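# Press the kettle lid shut and leave kettle upright

## Task

Push the kettle's lid down until it latches with a click, keep the kettle standing upright, and finish with neither arm in contact with the kettle or with any other loose object.

## Robot and tools

ROBOT. Two six-joint arms with parallel grippers: left_arm and right_arm. Scene frame: origin at table-top height, midway between the nominal bases; +x points out over the table, +z up, and left_arm sits on the +y side (arm names do not match image sides). Calibrated bases: left_arm at (-0.029, +0.231, +0.012) m, right_arm at (-0.020, -0.242, +0.036) m, each with a very small yaw. Each gripper's fingers point along its own +z and open along its y. end_effector_position is the spot between the pads, about 1 cm short of the fingertips; reported hand poses can be off by a few cm, more at long reach.

JOINT ORDER. Every row and every per-joint list in results uses this order for each arm: wrist roll (joint6), elbow (joint3), wrist yaw (joint5), shoulder (joint2), wrist pitch (joint4), waist (joint1). Stated ranges in rad: waist -2.618..3.054, shoulder 0..3.142, elbow 0..3.142, wrist pitch -1.571..1.571, wrist yaw -1.571..1.571, wrist roll -2.094..2.094. Real ends may differ by up to 0.059 rad either way.

ROW FORMAT. One flat list of 14 numbers, each in [-1, 1], always covering both arms: left_arm's six joints then its opening, then right_arm's six joints then its opening. Joint entries are offsets, not angles: they count from the Joint targets reported at the start of the action (or move), not from the previous row, and are scaled so 1.0 = 2.224 rad for waist, shoulder and elbow, and 8.485 rad for the three wrist joints. Sending the same offset twice moves the joint twice. The opening entry is absolute: +1 fully open, -1 shut. To leave an arm alone send 0 for its joints and repeat its current opening (0 is a real half-open command).

execute_actions(actions, cameras): actions is a list of actions; each action is a table of up to 15 rows, each row lasting one 1/30 s step; a short table repeats its final row to fill 15 steps (0.5 s). An empty list just returns state and images. An action asking any joint to go more than 0.059 rad beyond its range is rejected for both arms; a malformed action, or a bad first action, rejects the whole call. Joints pushed into a real end stop there and the result says "joint sent to its limit".

move(target, speed, blend, opening_speed, blocking, cameras): target is one 14-number row or a list of up to 15 rows, all offsets from the same starting Joint targets (not chained). All joints interpolate together, so the hand traces a curve; no collision avoidance. speed is the peak rad/s of the joint travelling farthest, 0.01 to 12.57, default 0.5, one value or one per target. blend (rad) rounds corners between listed targets. opening_speed (at least 0.2 per s on the -1..+1 scale) ramps the gripper instead of jumping. Whole move capped at 10 s. blocking=false returns after about 0.5 s while the move continues. The result adds a "move:" line: done, off_target (resting more than 0.035 rad from target, e.g. blocked by contact), moving, held, or fault, plus limits=held if steps were withheld. done does not prove no contact.

wait(seconds 0..10): lets time pass holding the last command. stop: brakes a running move. zoom_image(camera, region [x0,y0,x1,y1], at most 504x504 px): magnifies the latest image of cam_left_wrist or cam_right_wrist (both 672x504). read_manual gives only licence texts. finished_scene ends the scene permanently.

RESULTS. Joint positions and Joint velocities: per arm, the six joints in the order above (rad, rad/s) then the pad gap (m; 0.094 fully open). "Joint targets" are what the next offsets count from. grip_measured is the opening on the command scale (may read up to 2.5 mm wide empty). grip_effort_nm: motor effort, negative closing, not pad force. Joint torques include gravity and offsets; entries 2, 4, 6 wrap at ±28 N m. "joint command not followed" means the clearance check altered targets. Action calls also list joint positions at some steps.

MOTION LIMITS. Each step a joint target can lead its measured angle by at most 0.339 rad (big joints) or 2.2 rad (wrist); targets that would move the hand more than 200 mm are scaled back, so large motions take several actions. Tiny turns may not start.

CAUTIONS. Press the lid gently and slowly; faster motion and targets set far beyond contact mean harder hits. Don't tip or shove the kettle, knock anything off the work area, or let the arms collide or grip each other. A camera cable resting on an object counts as touching it. To end a push, command targets back past the current Joint positions, then withdraw both arms clear before finishing. Avoid pushing against unreachable poses or holding the arm extended for long: motors heat, MOTOR HOT warns at 75 °C, at 90 °C the arm folds and idles, at 100 °C it drops. Loose objects may occasionally be nudged by outside forces. Thinking time lets the simulation run on.

Each tool is called as name(argument=value, ...) on one line, values as JSON.

## Session

execute_actions(actions=[])

Scene clock: 0.00 s.
left_arm: end_effector_position=(+0.1745, +0.1668, +0.3848) grip_measured=+1.000 grip_effort_nm=n/a end_effector_quat_wxyz=(+0.615, +0.055, +0.785, -0.040) | right_arm: end_effector_position=(+0.2296, -0.0822, +0.3017) grip_measured=+1.000 grip_effort_nm=n/a end_effector_quat_wxyz=(+0.522, -0.132, +0.813, +0.221)
Joint names: [wrist roll, elbow, wrist yaw, shoulder, wrist pitch, waist]
Joint positions: left_arm=[-0.234 1.106 -0.765 0.594 -0.851 -0.898 0.094] | right_arm=[0.244 0.729 0.011 0.715 -0.381 0.598 0.094]
Joint velocities: within noise
Joint torques (N m): no reading
Heat: left arm: 41 °C; right arm: 30 °C.
Joint targets: left_arm=[-0.234 1.114 -0.773 0.592 -0.852 -0.898] | right_arm=[0.244 0.741 0.012 0.708 -0.379 0.599]
Tool commands: left_gripper/opening=+1.0 right_gripper/opening=+1.0

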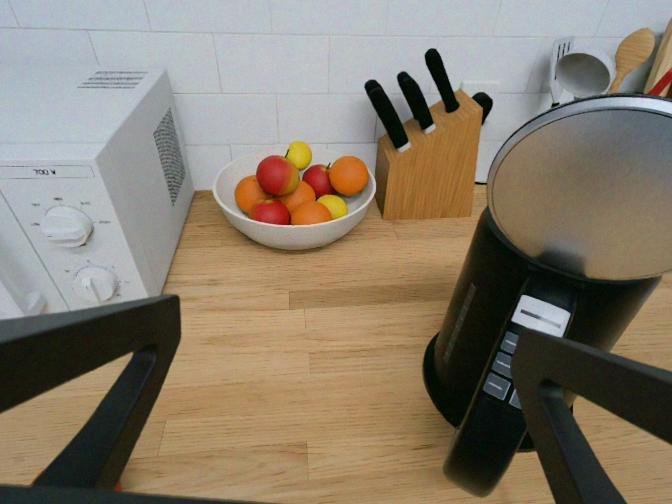

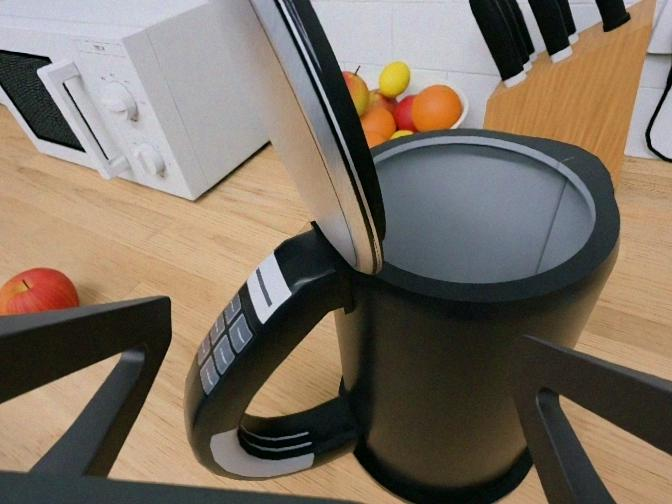

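move(target=[0.0276, 0.0508, 0.0911, 0.1547, 0.02605, 0.1160, -1, 0, 0, 0, -0.161, -0.02946, 0, 1], speed=0.7)

Scene clock: 98.60 s.
left_arm: end_effector_position=(+0.2174, +0.0356, +0.3687) grip_measured=-0.987 grip_effort_nm=-0.730 end_effector_quat_wxyz=(+0.525, +0.272, +0.785, -0.184) | right_arm: end_effector_position=(+0.1665, -0.1229, +0.3293) grip_measured=+1.000 grip_effort_nm=0.002 end_effector_quat_wxyz=(+0.563, -0.126, +0.781, +0.239)
Joint names: [wrist roll, elbow, wrist yaw, shoulder, wrist pitch, waist]
Joint positions: left_arm=[-0.007 1.191 -0.006 0.933 -0.649 -0.646 0.001] | right_arm=[0.244 0.729 0.011 0.365 -0.618 0.598 0.094]
Joint velocities: within noise
Joint torques (N m): left_arm=[0.08 9.22 0.04 -0.75 2.03 0.57] | right_arm=[-0.01 5.9 0.04 1.16 1.53 -0.01]
Heat: left arm: 41 °C; right arm: 32 °C.
Joint targets: left_arm=[0.001 1.227 -0.001 0.936 -0.631 -0.640] | right_arm=[0.244 0.741 0.012 0.350 -0.629 0.599]
move: off_target (left_arm); left_arm: the elbow is farthest, 0.036 rad from its target

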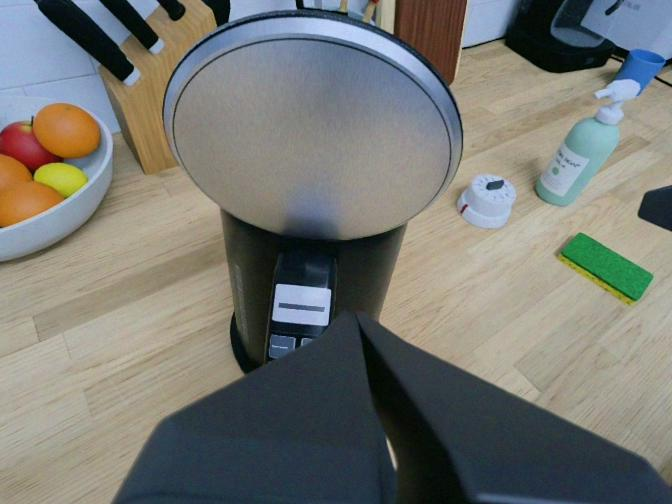

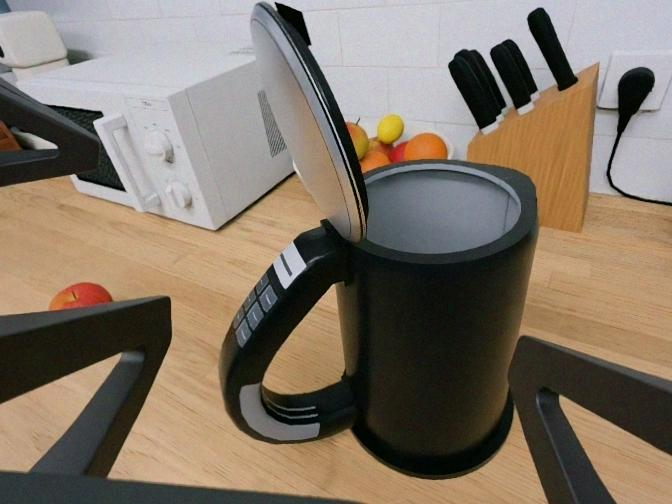

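move(target=[0, 0.1138, 0, 0.1187, 0, 0.0157, -1, 0, 0, 0, 0, 0, 0, 1], speed=0.4)

Scene clock: 210.23 s.
left_arm: end_effector_position=(+0.2722, +0.0077, +0.4012) grip_measured=-0.987 grip_effort_nm=-0.730 end_effector_quat_wxyz=(+0.529, +0.259, +0.789, -0.176) | right_arm: end_effector_position=(+0.1665, -0.1229, +0.3292) grip_measured=+1.000 grip_effort_nm=-0.002 end_effector_quat_wxyz=(+0.563, -0.126, +0.781, +0.239)
Joint names: [wrist roll, elbow, wrist yaw, shoulder, wrist pitch, waist]
Joint positions: left_arm=[-0.006 1.444 -0.004 1.192 -0.64 -0.612 0.001] | right_arm=[0.244 0.729 0.011 0.365 -0.618 0.598 0.094]
Joint velocities: within noise
Joint torques (N m): left_arm=[0.06 9.33 0.02 -2.33 1.96 0.65] | right_arm=[-0.01 5.9 0.04 1.18 1.55 -0.02]
Heat: left arm: 41 °C; right arm: 31 °C.
Joint targets: left_arm=[0.001 1.480 0.000 1.200 -0.631 -0.605] | right_arm=[0.244 0.741 0.012 0.350 -0.629 0.599]
move: off_target (left_arm); left_arm: the elbow is farthest, 0.036 rad from its target

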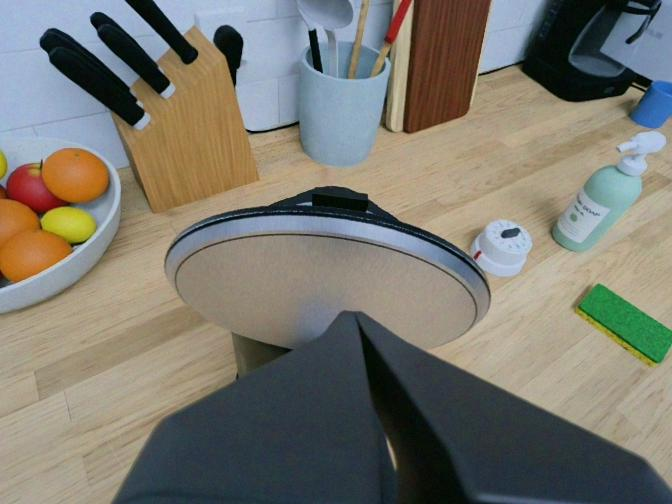

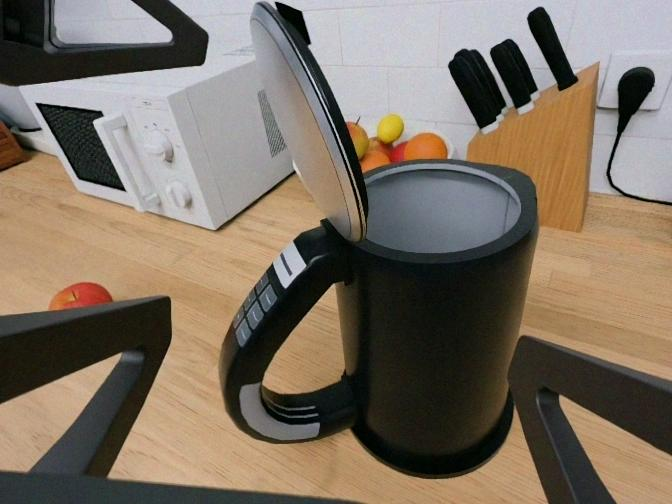

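move(target=[0, 0.1228, 0, 0.1088, -0.01756, 0.009, -1, 0, 0, 0, 0, 0, 0, 1], speed=0.2)

Scene clock: 232.43 s.
left_arm: end_effector_position=(+0.3124, -0.0140, +0.4132) grip_measured=-0.987 grip_effort_nm=-0.725 end_effector_quat_wxyz=(+0.503, +0.259, +0.808, -0.165) | right_arm: end_effector_position=(+0.1665, -0.1229, +0.3292) grip_measured=+1.000 grip_effort_nm=-0.007 end_effector_quat_wxyz=(+0.563, -0.126, +0.781, +0.239)
Joint names: [wrist roll, elbow, wrist yaw, shoulder, wrist pitch, waist]
Joint positions: left_arm=[-0.006 1.725 0.002 1.422 -0.758 -0.593 0.001] | right_arm=[0.244 0.729 0.011 0.365 -0.618 0.598 0.094]
Joint velocities: within noise
Joint torques (N m): left_arm=[0.05 8.47 -0.06 -3.07 1.6 0.77] | right_arm=[-0.02 5.91 0.03 1.14 1.55 -0.01]
Heat: left arm: 41 °C; right arm: 30 °C.
Joint targets: left_arm=[0.001 1.753 0.000 1.442 -0.780 -0.585] | right_arm=[0.244 0.741 0.012 0.350 -0.629 0.599]
move: done

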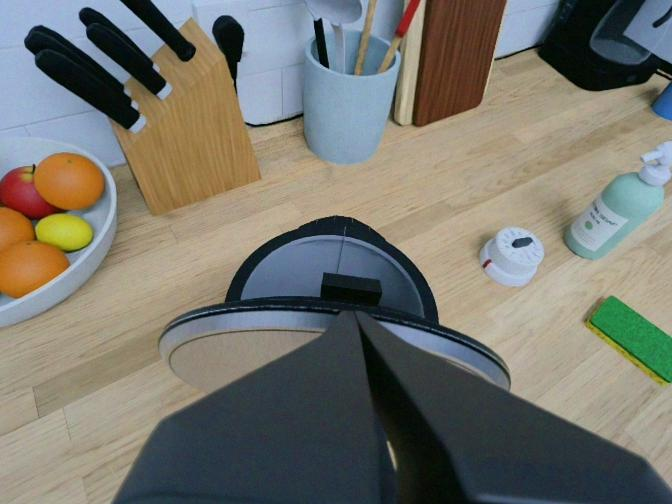

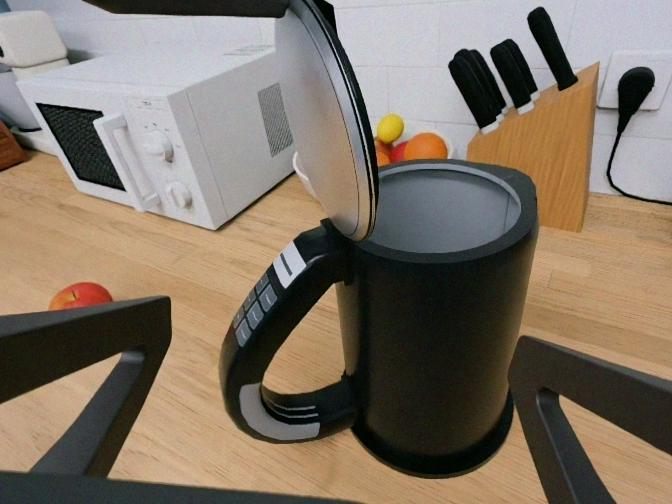

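move(target=[0, 0.0652, 0, 0.0679, -0.00675, 0, -1, 0, 0, 0, 0, 0, 0, 1], speed=0.2)

Scene clock: 249.40 s.
left_arm: end_effector_position=(+0.3387, -0.0328, +0.4017) grip_measured=-0.987 grip_effort_nm=-0.725 end_effector_quat_wxyz=(+0.478, +0.263, +0.823, -0.157) | right_arm: end_effector_position=(+0.1665, -0.1229, +0.3292) grip_measured=+1.000 grip_effort_nm=-0.007 end_effector_quat_wxyz=(+0.563, -0.126, +0.781, +0.239)
Joint names: [wrist roll, elbow, wrist yaw, shoulder, wrist pitch, waist]
Joint positions: left_arm=[-0.006 1.871 0.003 1.571 -0.817 -0.592 0.001] | right_arm=[0.244 0.729 0.011 0.365 -0.618 0.598 0.094]
Joint velocities: within noise
Joint torques (N m): left_arm=[0.06 8.46 -0.06 -4.22 1.58 0.75] | right_arm=[-0.01 5.89 0.04 1.17 1.55 0.01]
Heat: left arm: 41 °C; right arm: 30 °C.
Joint targets: left_arm=[0.001 1.898 0.000 1.593 -0.837 -0.585] | right_arm=[0.244 0.741 0.012 0.350 -0.629 0.599]
move: done

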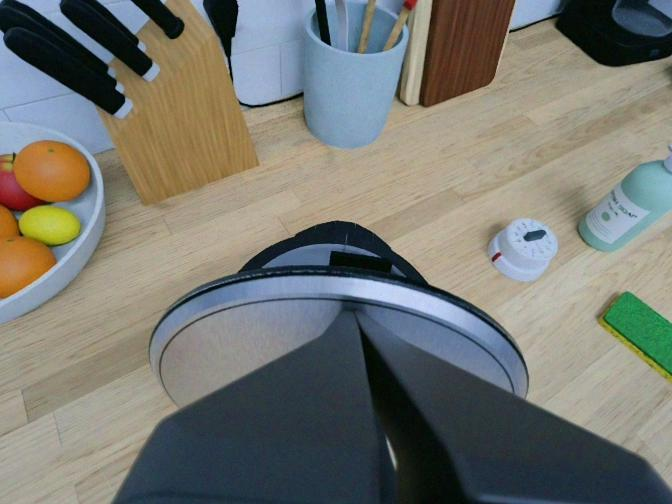

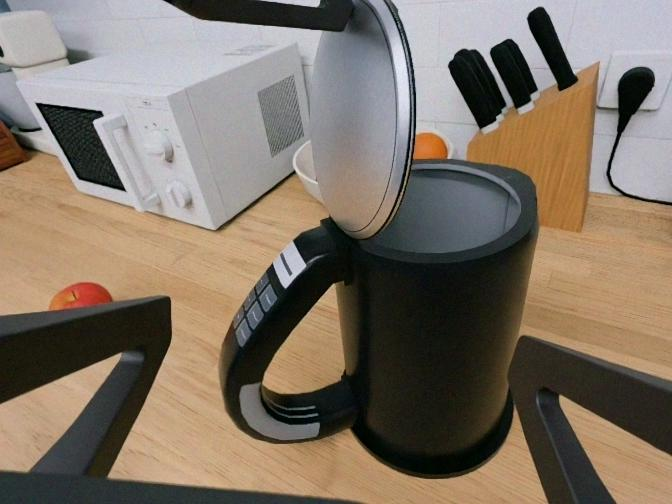

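move(target=[[0, 0.1043, 0, 0.0881, -0.0198, 0, -1, 0, 0, 0, 0, 0, 0, 1], [0, 0.1772, 0, 0.1610, -0.0316, 0, -1, 0, 0, 0, 0, 0, 0, 1]], speed=0.2, blend=0.03)

Scene clock: 275.07 s.
left_arm: end_effector_position=(+0.3820, -0.0639, +0.3529) grip_measured=-0.987 grip_effort_nm=-0.720 end_effector_quat_wxyz=(+0.388, +0.278, +0.869, -0.128) | right_arm: end_effector_position=(+0.1665, -0.1229, +0.3292) grip_measured=+1.000 grip_effort_nm=0.002 end_effector_quat_wxyz=(+0.563, -0.126, +0.781, +0.239)
Joint names: [wrist roll, elbow, wrist yaw, shoulder, wrist pitch, waist]
Joint positions: left_arm=[-0.006 2.267 0.003 1.92 -1.076 -0.592 0.001] | right_arm=[0.244 0.729 0.011 0.365 -0.618 0.598 0.094]
Joint velocities: within noise
Joint torques (N m): left_arm=[0.06 7.99 -0.06 -6.16 1.31 0.75] | right_arm=[0 5.89 0.05 1.13 1.55 -0.02]
Heat: left arm: 40 °C; right arm: 30 °C.
Joint targets: left_arm=[0.000 2.293 0.000 1.951 -1.105 -0.585] | right_arm=[0.244 0.741 0.012 0.350 -0.629 0.599]
move: done

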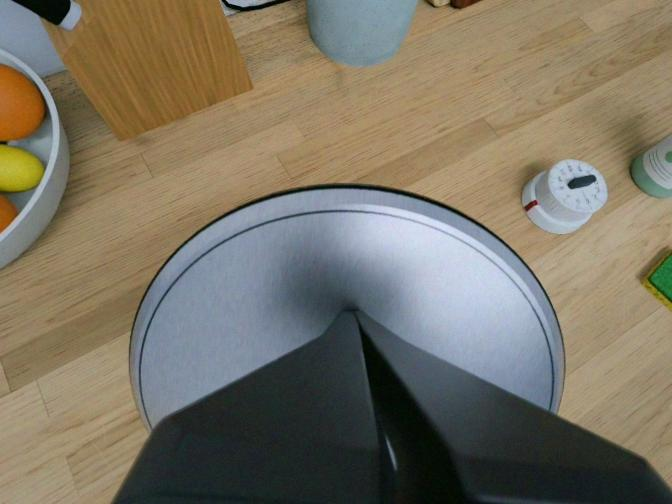

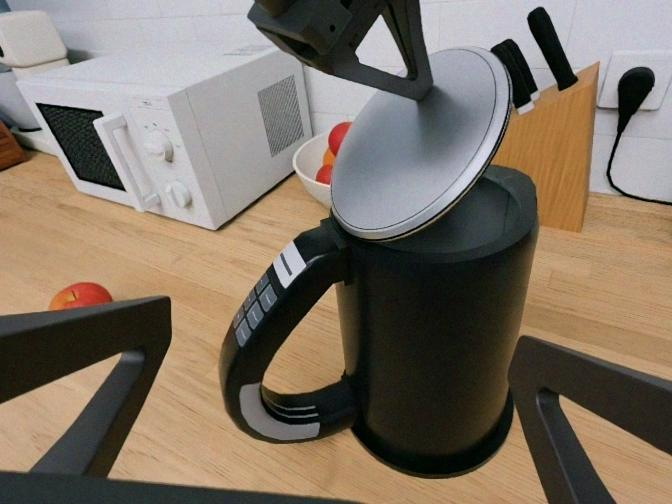

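move(target=[[0, 0.0315, 0, 0.0378, 0.00548, 0, -1, 0, 0, 0, 0, 0, 0, 1], [0, -0.0054, 0, 0.0472, 0.01762, 0, -1, 0, 0, 0, 0, 0, 0, 1]], speed=0.15, blend=0.02)

Scene clock: 293.97 s.
left_arm: end_effector_position=(+0.4149, -0.0876, +0.3328) grip_measured=-0.987 grip_effort_nm=-0.725 end_effector_quat_wxyz=(+0.403, +0.276, +0.863, -0.133) | right_arm: end_effector_position=(+0.1665, -0.1229, +0.3292) grip_measured=+1.000 grip_effort_nm=-0.002 end_effector_quat_wxyz=(+0.563, -0.126, +0.781, +0.239)
Joint names: [wrist roll, elbow, wrist yaw, shoulder, wrist pitch, waist]
Joint positions: left_arm=[-0.006 2.297 0.003 2.024 -0.967 -0.592 0.001] | right_arm=[0.244 0.729 0.011 0.365 -0.618 0.598 0.094]
Joint velocities: within noise
Joint torques (N m): left_arm=[0.04 4.98 -0.05 -7.1 1.79 0.75] | right_arm=[-0.01 5.89 0.05 1.14 1.54 0.08]
Heat: left arm: 41 °C; right arm: 30 °C.
Joint targets: left_arm=[0.000 2.281 0.000 2.056 -0.956 -0.585] | right_arm=[0.244 0.741 0.012 0.350 -0.629 0.599]
move: done

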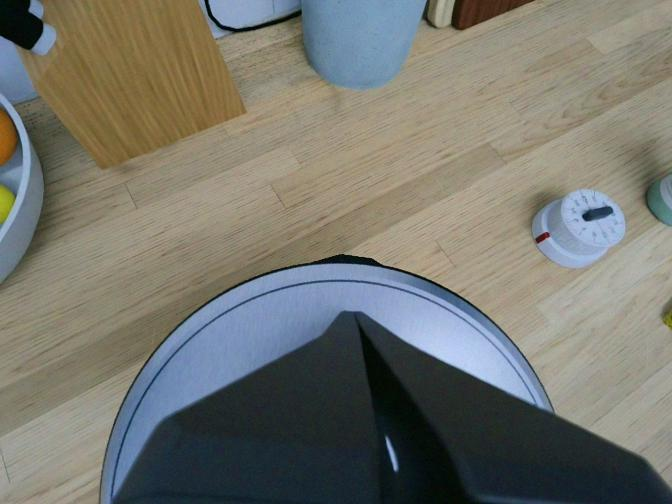

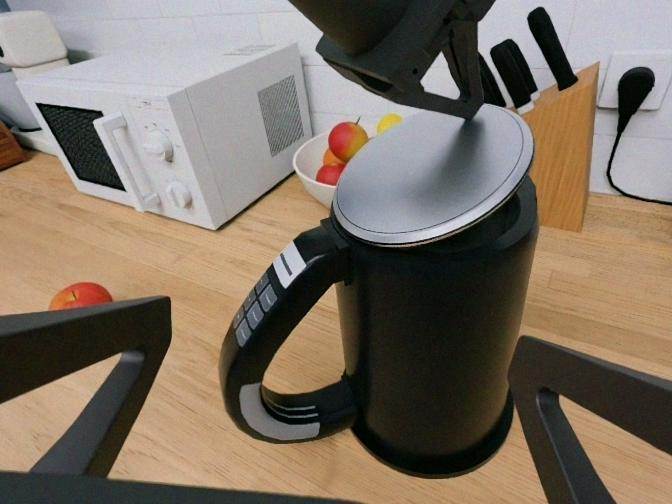

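move(target=[[0, 0.0052, 0, 0.0103, -0.0045, 0, -1, 0, 0, 0, 0, 0, 0, 1], [0, -0.0313, 0, -0.001, 0.002, 0, -1, 0, 0, 0, 0, 0, 0, 1]], speed=0.12, blend=0.02)

Scene clock: 309.37 s.
left_arm: end_effector_position=(+0.4207, -0.0918, +0.3050) grip_measured=-0.987 grip_effort_nm=-0.725 end_effector_quat_wxyz=(+0.386, +0.278, +0.870, -0.127) | right_arm: end_effector_position=(+0.1665, -0.1229, +0.3292) grip_measured=+1.000 grip_effort_nm=-0.002 end_effector_quat_wxyz=(+0.563, -0.126, +0.781, +0.239)
Joint names: [wrist roll, elbow, wrist yaw, shoulder, wrist pitch, waist]
Joint positions: left_arm=[-0.006 2.231 0.003 2.041 -0.924 -0.592 0.001] | right_arm=[0.244 0.729 0.011 0.365 -0.618 0.598 0.094]
Joint velocities: within noise
Joint torques (N m): left_arm=[0.08 4.89 -0.06 -8.8 1.45 0.7] | right_arm=[-0.02 5.93 0.04 1.14 1.54 0.05]
Heat: left arm: 40 °C; right arm: 30 °C.
Joint targets: left_arm=[0.001 2.211 0.000 2.054 -0.939 -0.585] | right_arm=[0.244 0.741 0.012 0.350 -0.629 0.599]
move: done; blend cut to 0.0191 rad at target 1

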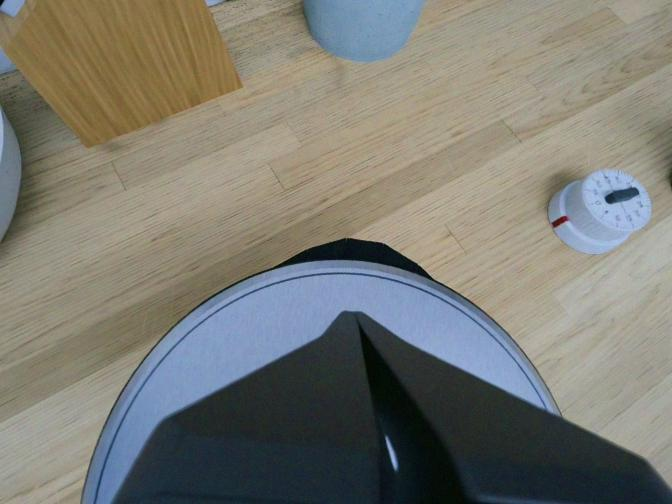

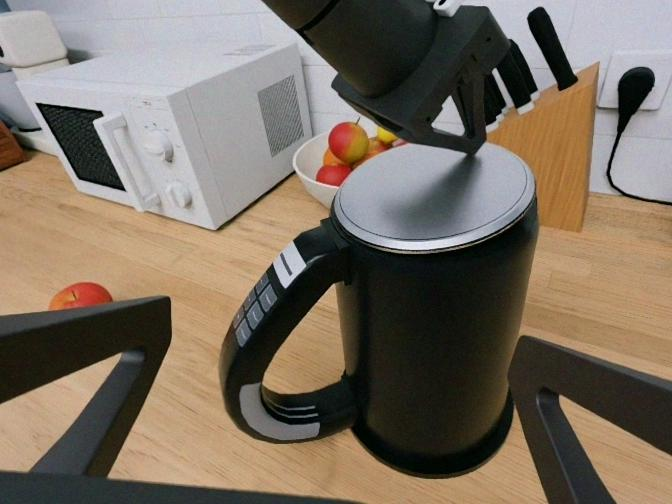

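move(target=[0, -0.0547, 0, -0.017, 0.0099, 0, -1, 0, 0, 0, 0, 0, 0, 1], speed=0.12)

Scene clock: 315.77 s.
left_arm: end_effector_position=(+0.4262, -0.0957, +0.2966) grip_measured=-0.987 grip_effort_nm=-0.725 end_effector_quat_wxyz=(+0.401, +0.276, +0.863, -0.132) | right_arm: end_effector_position=(+0.1665, -0.1229, +0.3292) grip_measured=+1.000 grip_effort_nm=0.007 end_effector_quat_wxyz=(+0.563, -0.126, +0.781, +0.239)
Joint names: [wrist roll, elbow, wrist yaw, shoulder, wrist pitch, waist]
Joint positions: left_arm=[-0.006 2.126 0.003 2.014 -0.811 -0.592 0.001] | right_arm=[0.244 0.729 0.011 0.365 -0.618 0.598 0.094]
Joint velocities: within noise
Joint torques (N m): left_arm=[0.06 3.84 -0.06 -9.37 1.17 0.72] | right_arm=[0 5.86 0.04 1.1 1.55 -0.01]
Heat: left arm: 40 °C; right arm: 30 °C.
Joint targets: left_arm=[0.000 2.089 0.000 2.016 -0.855 -0.585] | right_arm=[0.244 0.741 0.012 0.350 -0.629 0.599]
move: off_target (left_arm); left_arm: the wrist pitch is farthest, 0.044 rad from its target

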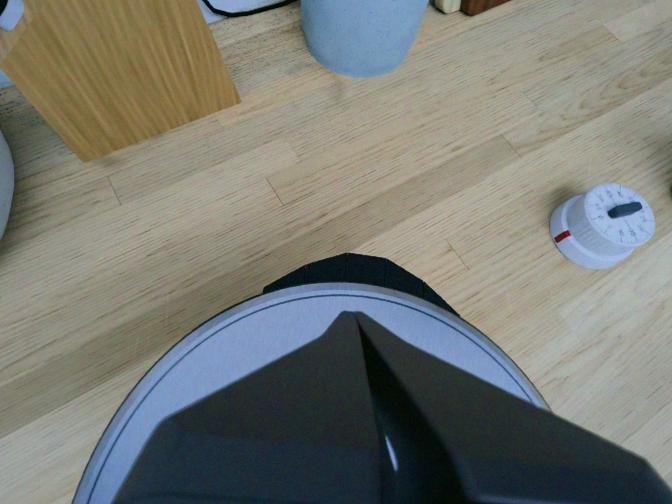

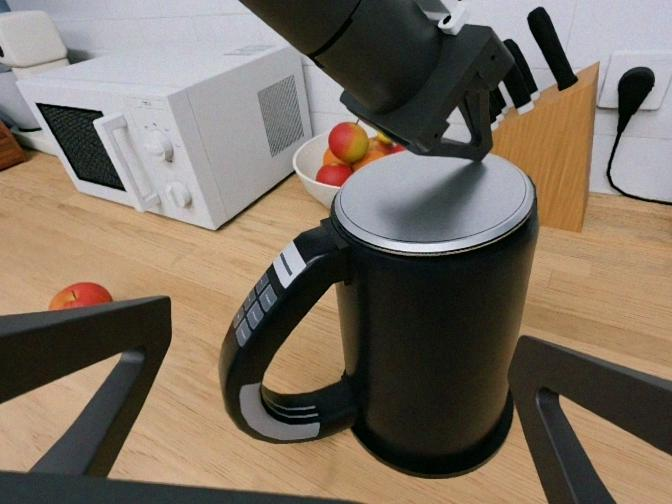

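zoom_image(camera="cam_right_wrist", region=[310, 130, 560, 290])

Scaled by 2.016.

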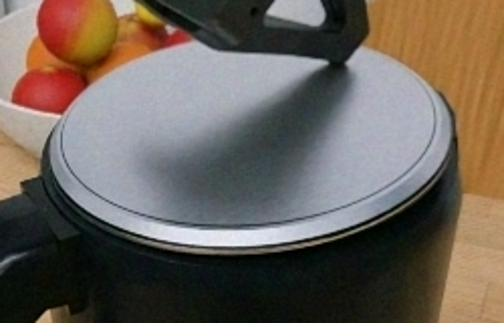

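move(target=[0, -0.0649, 0, -0.0285, 0.00955, 0, -1, 0, 0, 0, 0, 0, 0, 1], speed=0.15)

zoom_image(camera="cam_right_wrist", region=[310, 130, 560, 290])

Scene clock: 333.10 s.
left_arm: end_effector_position=(+0.4252, -0.0950, +0.2957) grip_measured=-0.987 grip_effort_nm=-0.725 end_effector_quat_wxyz=(+0.425, +0.273, +0.852, -0.139) | right_arm: end_effector_position=(+0.1665, -0.1229, +0.3292) grip_measured=+1.000 grip_effort_nm=0.002 end_effector_quat_wxyz=(+0.563, -0.126, +0.781, +0.239)
Joint names: [wrist roll, elbow, wrist yaw, shoulder, wrist pitch, waist]
Joint positions: left_arm=[-0.005 1.986 0.003 1.95 -0.681 -0.592 0.001] | right_arm=[0.244 0.729 0.011 0.365 -0.618 0.598 0.094]
Joint velocities: within noise
Joint torques (N m): left_arm=[0.07 3.58 -0.06 -9.18 0.72 0.72] | right_arm=[-0.01 5.93 0.03 1.16 1.55 -0.02]
Heat: left arm: 39 °C; right arm: 30 °C.
Joint targets: left_arm=[0.001 1.945 0.000 1.952 -0.774 -0.585] | right_arm=[0.244 0.741 0.012 0.350 -0.629 0.599]
move: off_target (left_arm); left_arm: the wrist pitch is farthest, 0.093 rad from its target

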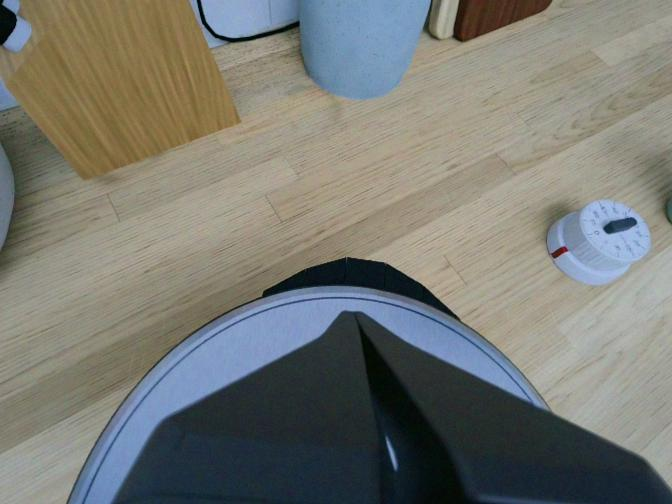

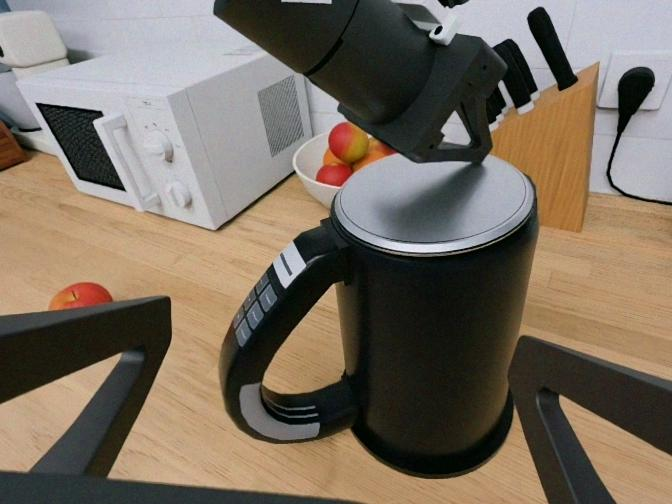

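Scaled by 2.016.

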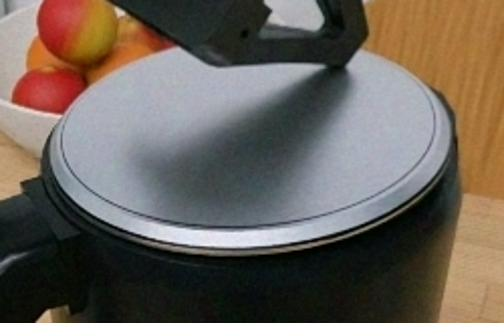

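move(target=[0, -0.0096, 0, 0.0047, -0.0035, 0, -1, 0, 0, 0, 0, 0, 0, 1], speed=0.1)

zoom_image(camera="cam_right_wrist", region=[310, 130, 560, 290])

Scene clock: 345.77 s.
left_arm: end_effector_position=(+0.4246, -0.0946, +0.2894) grip_measured=-0.987 grip_effort_nm=-0.730 end_effector_quat_wxyz=(+0.419, +0.274, +0.855, -0.138) | right_arm: end_effector_position=(+0.1665, -0.1229, +0.3292) grip_measured=+1.000 grip_effort_nm=-0.002 end_effector_quat_wxyz=(+0.563, -0.126, +0.781, +0.239)
Joint names: [wrist roll, elbow, wrist yaw, shoulder, wrist pitch, waist]
Joint positions: left_arm=[-0.005 1.969 0.003 1.949 -0.676 -0.592 0.001] | right_arm=[0.244 0.729 0.011 0.365 -0.618 0.598 0.094]
Joint velocities: within noise
Joint torques (N m): left_arm=[0.02 3.32 -0.06 -8.34 0.34 0.7] | right_arm=[-0.01 5.9 0.03 1.13 1.55 0.03]
Heat: left arm: 39 °C; right arm: 30 °C.
Joint targets: left_arm=[0.000 1.924 0.000 1.963 -0.803 -0.585] | right_arm=[0.244 0.741 0.012 0.350 -0.629 0.599]
move: off_target (left_arm); left_arm: the wrist pitch is farthest, 0.127 rad from its target

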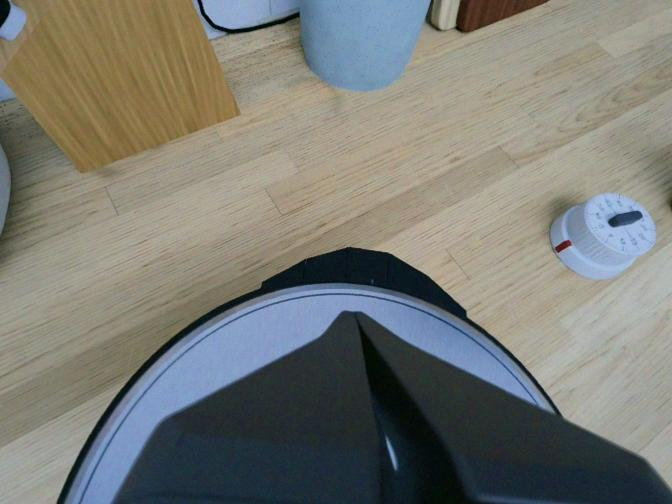

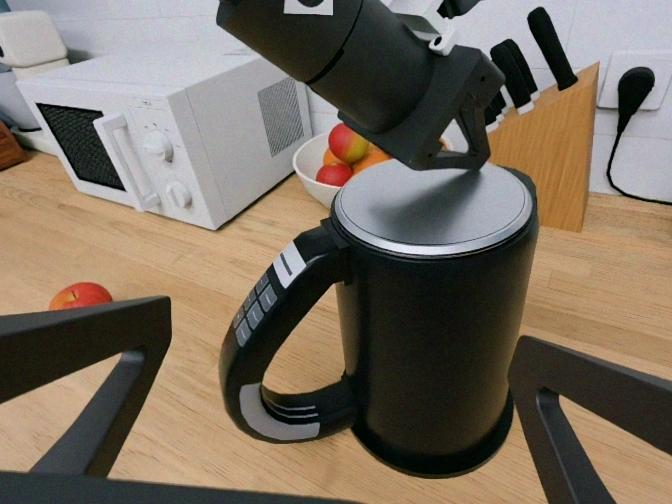

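Scaled by 2.016.

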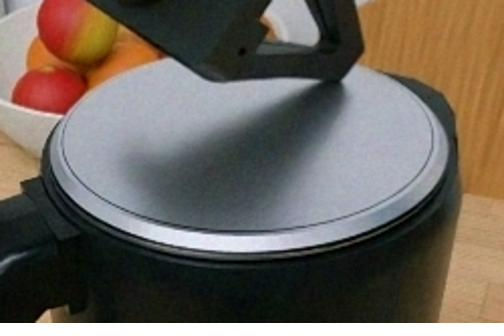

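move(target=[0, 0.0787, 0, -0.018, -0.0034, 0, -1, 0, 0, 0, 0, 0, 0, 1], speed=0.2)

zoom_image(camera="cam_right_wrist", region=[310, 130, 560, 290])

Scene clock: 357.23 s.
left_arm: end_effector_position=(+0.4136, -0.0866, +0.3059) grip_measured=-0.987 grip_effort_nm=-0.725 end_effector_quat_wxyz=(+0.403, +0.276, +0.862, -0.132) | right_arm: end_effector_position=(+0.1665, -0.1229, +0.3292) grip_measured=+1.000 grip_effort_nm=-0.002 end_effector_quat_wxyz=(+0.563, -0.126, +0.781, +0.239)
Joint names: [wrist roll, elbow, wrist yaw, shoulder, wrist pitch, waist]
Joint positions: left_arm=[-0.005 2.068 0.003 1.949 -0.813 -0.592 0.001] | right_arm=[0.244 0.729 0.011 0.365 -0.618 0.598 0.094]
Joint velocities: within noise
Joint torques (N m): left_arm=[0.06 8.92 -0.07 -11.06 1.4 0.68] | right_arm=[-0.01 5.93 0.04 1.16 1.54 0.02]
Heat: left arm: 39 °C; right arm: 30 °C.
Joint targets: left_arm=[0.001 2.099 0.000 1.923 -0.832 -0.585] | right_arm=[0.244 0.741 0.012 0.350 -0.629 0.599]
move: done

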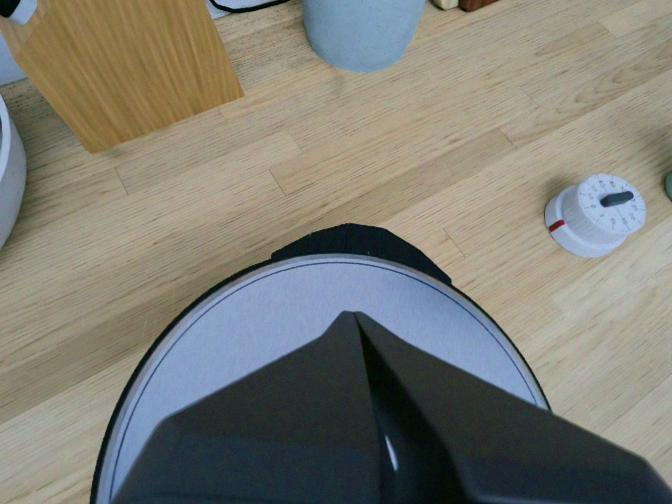

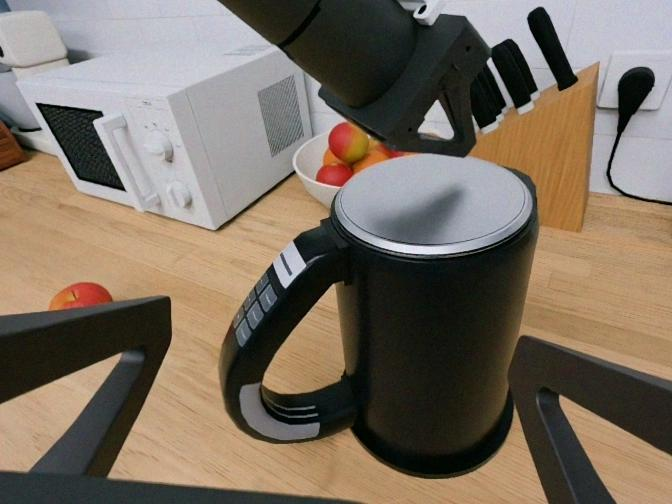

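Scaled by 2.016.

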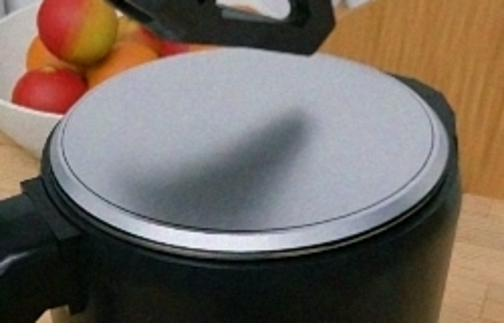

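move(target=[0, -0.0903, 0, 0.0235, -0.0005, 0, -1, 0, 0, 0, 0, 0, 0, 1], speed=0.25, cameras=["cam_right_wrist"])

zoom_image(camera="cam_right_wrist", region=[310, 130, 560, 290])

Scene clock: 373.53 s.
left_arm: end_effector_position=(+0.4125, -0.0859, +0.2887) grip_measured=-0.987 grip_effort_nm=-0.725 end_effector_quat_wxyz=(+0.403, +0.276, +0.863, -0.132) | right_arm: end_effector_position=(+0.1665, -0.1229, +0.3292) grip_measured=+1.000 grip_effort_nm=-0.007 end_effector_quat_wxyz=(+0.563, -0.126, +0.781, +0.239)
Joint names: [wrist roll, elbow, wrist yaw, shoulder, wrist pitch, waist]
Joint positions: left_arm=[-0.005 1.955 0.003 1.918 -0.732 -0.592 0.001] | right_arm=[0.244 0.729 0.011 0.365 -0.618 0.598 0.094]
Joint velocities: within noise
Joint torques (N m): left_arm=[0.03 2.37 -0.07 -4.97 0.53 0.77] | right_arm=[-0.01 5.91 0.04 1.11 1.54 -0.05]
Heat: left arm: 39 °C; right arm: 30 °C.
Joint targets: left_arm=[0.001 1.898 0.000 1.975 -0.836 -0.585] | right_arm=[0.244 0.741 0.012 0.350 -0.629 0.599]
move: off_target (left_arm); left_arm: the wrist pitch is farthest, 0.104 rad from its target
Images, in order (width x height): cam_right_wrist 672x504.

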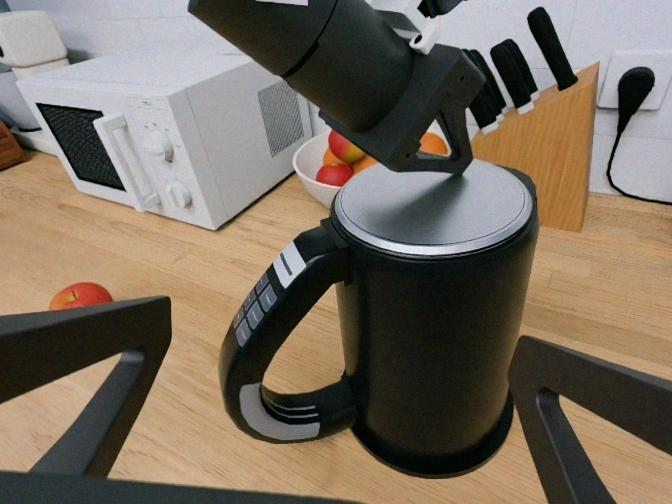

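Scaled by 2.016.

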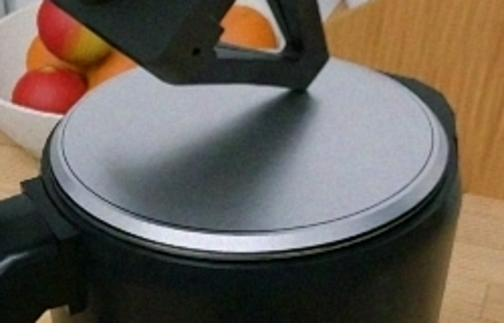

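move(target=[0, 0.0998, 0, -0.0562, 0.0007, 0, -1, 0, 0, 0, 0, 0, 0, 1], speed=0.25)

zoom_image(camera="cam_right_wrist", region=[310, 130, 560, 290])

Scene clock: 393.33 s.
left_arm: end_effector_position=(+0.4058, -0.0811, +0.3443) grip_measured=-0.987 grip_effort_nm=-0.725 end_effector_quat_wxyz=(+0.437, +0.271, +0.846, -0.143) | right_arm: end_effector_position=(+0.1665, -0.1229, +0.3292) grip_measured=+1.000 grip_effort_nm=-0.007 end_effector_quat_wxyz=(+0.563, -0.126, +0.781, +0.239)
Joint names: [wrist roll, elbow, wrist yaw, shoulder, wrist pitch, waist]
Joint positions: left_arm=[-0.005 2.09 0.003 1.893 -0.813 -0.592 0.001] | right_arm=[0.244 0.729 0.011 0.365 -0.618 0.598 0.094]
Joint velocities: within noise
Joint torques (N m): left_arm=[0.04 8.73 -0.07 -11.9 1.52 0.66] | right_arm=[0 5.83 0.03 1.14 1.53 -0.01]
Heat: left arm: 38 °C; right arm: 30 °C.
Joint targets: left_arm=[0.001 2.120 0.000 1.850 -0.830 -0.585] | right_arm=[0.244 0.741 0.012 0.350 -0.629 0.599]
move: off_target (left_arm); left_arm: the shoulder is farthest, 0.043 rad from its target

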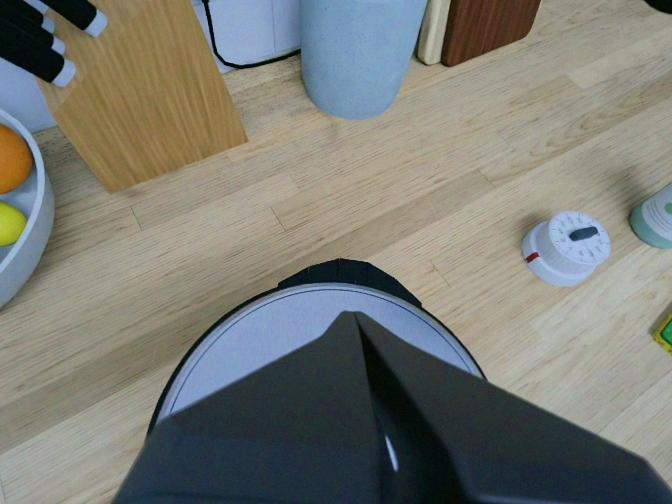

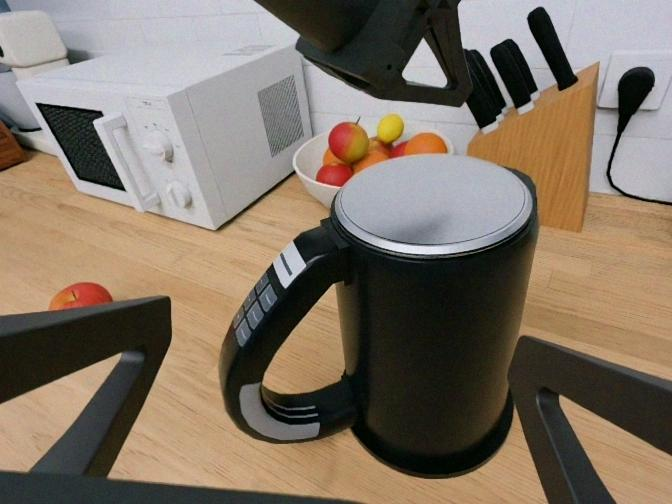

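Scaled by 2.016.

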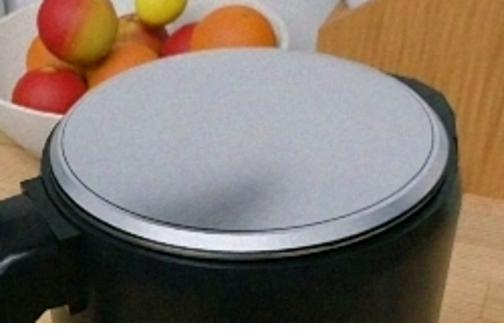

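The lid is seated flush, it hit a hard stop when pressed again, and both arms are clear of the kettle.

finished_scene(scene=1)

The scene is finished: the task was done.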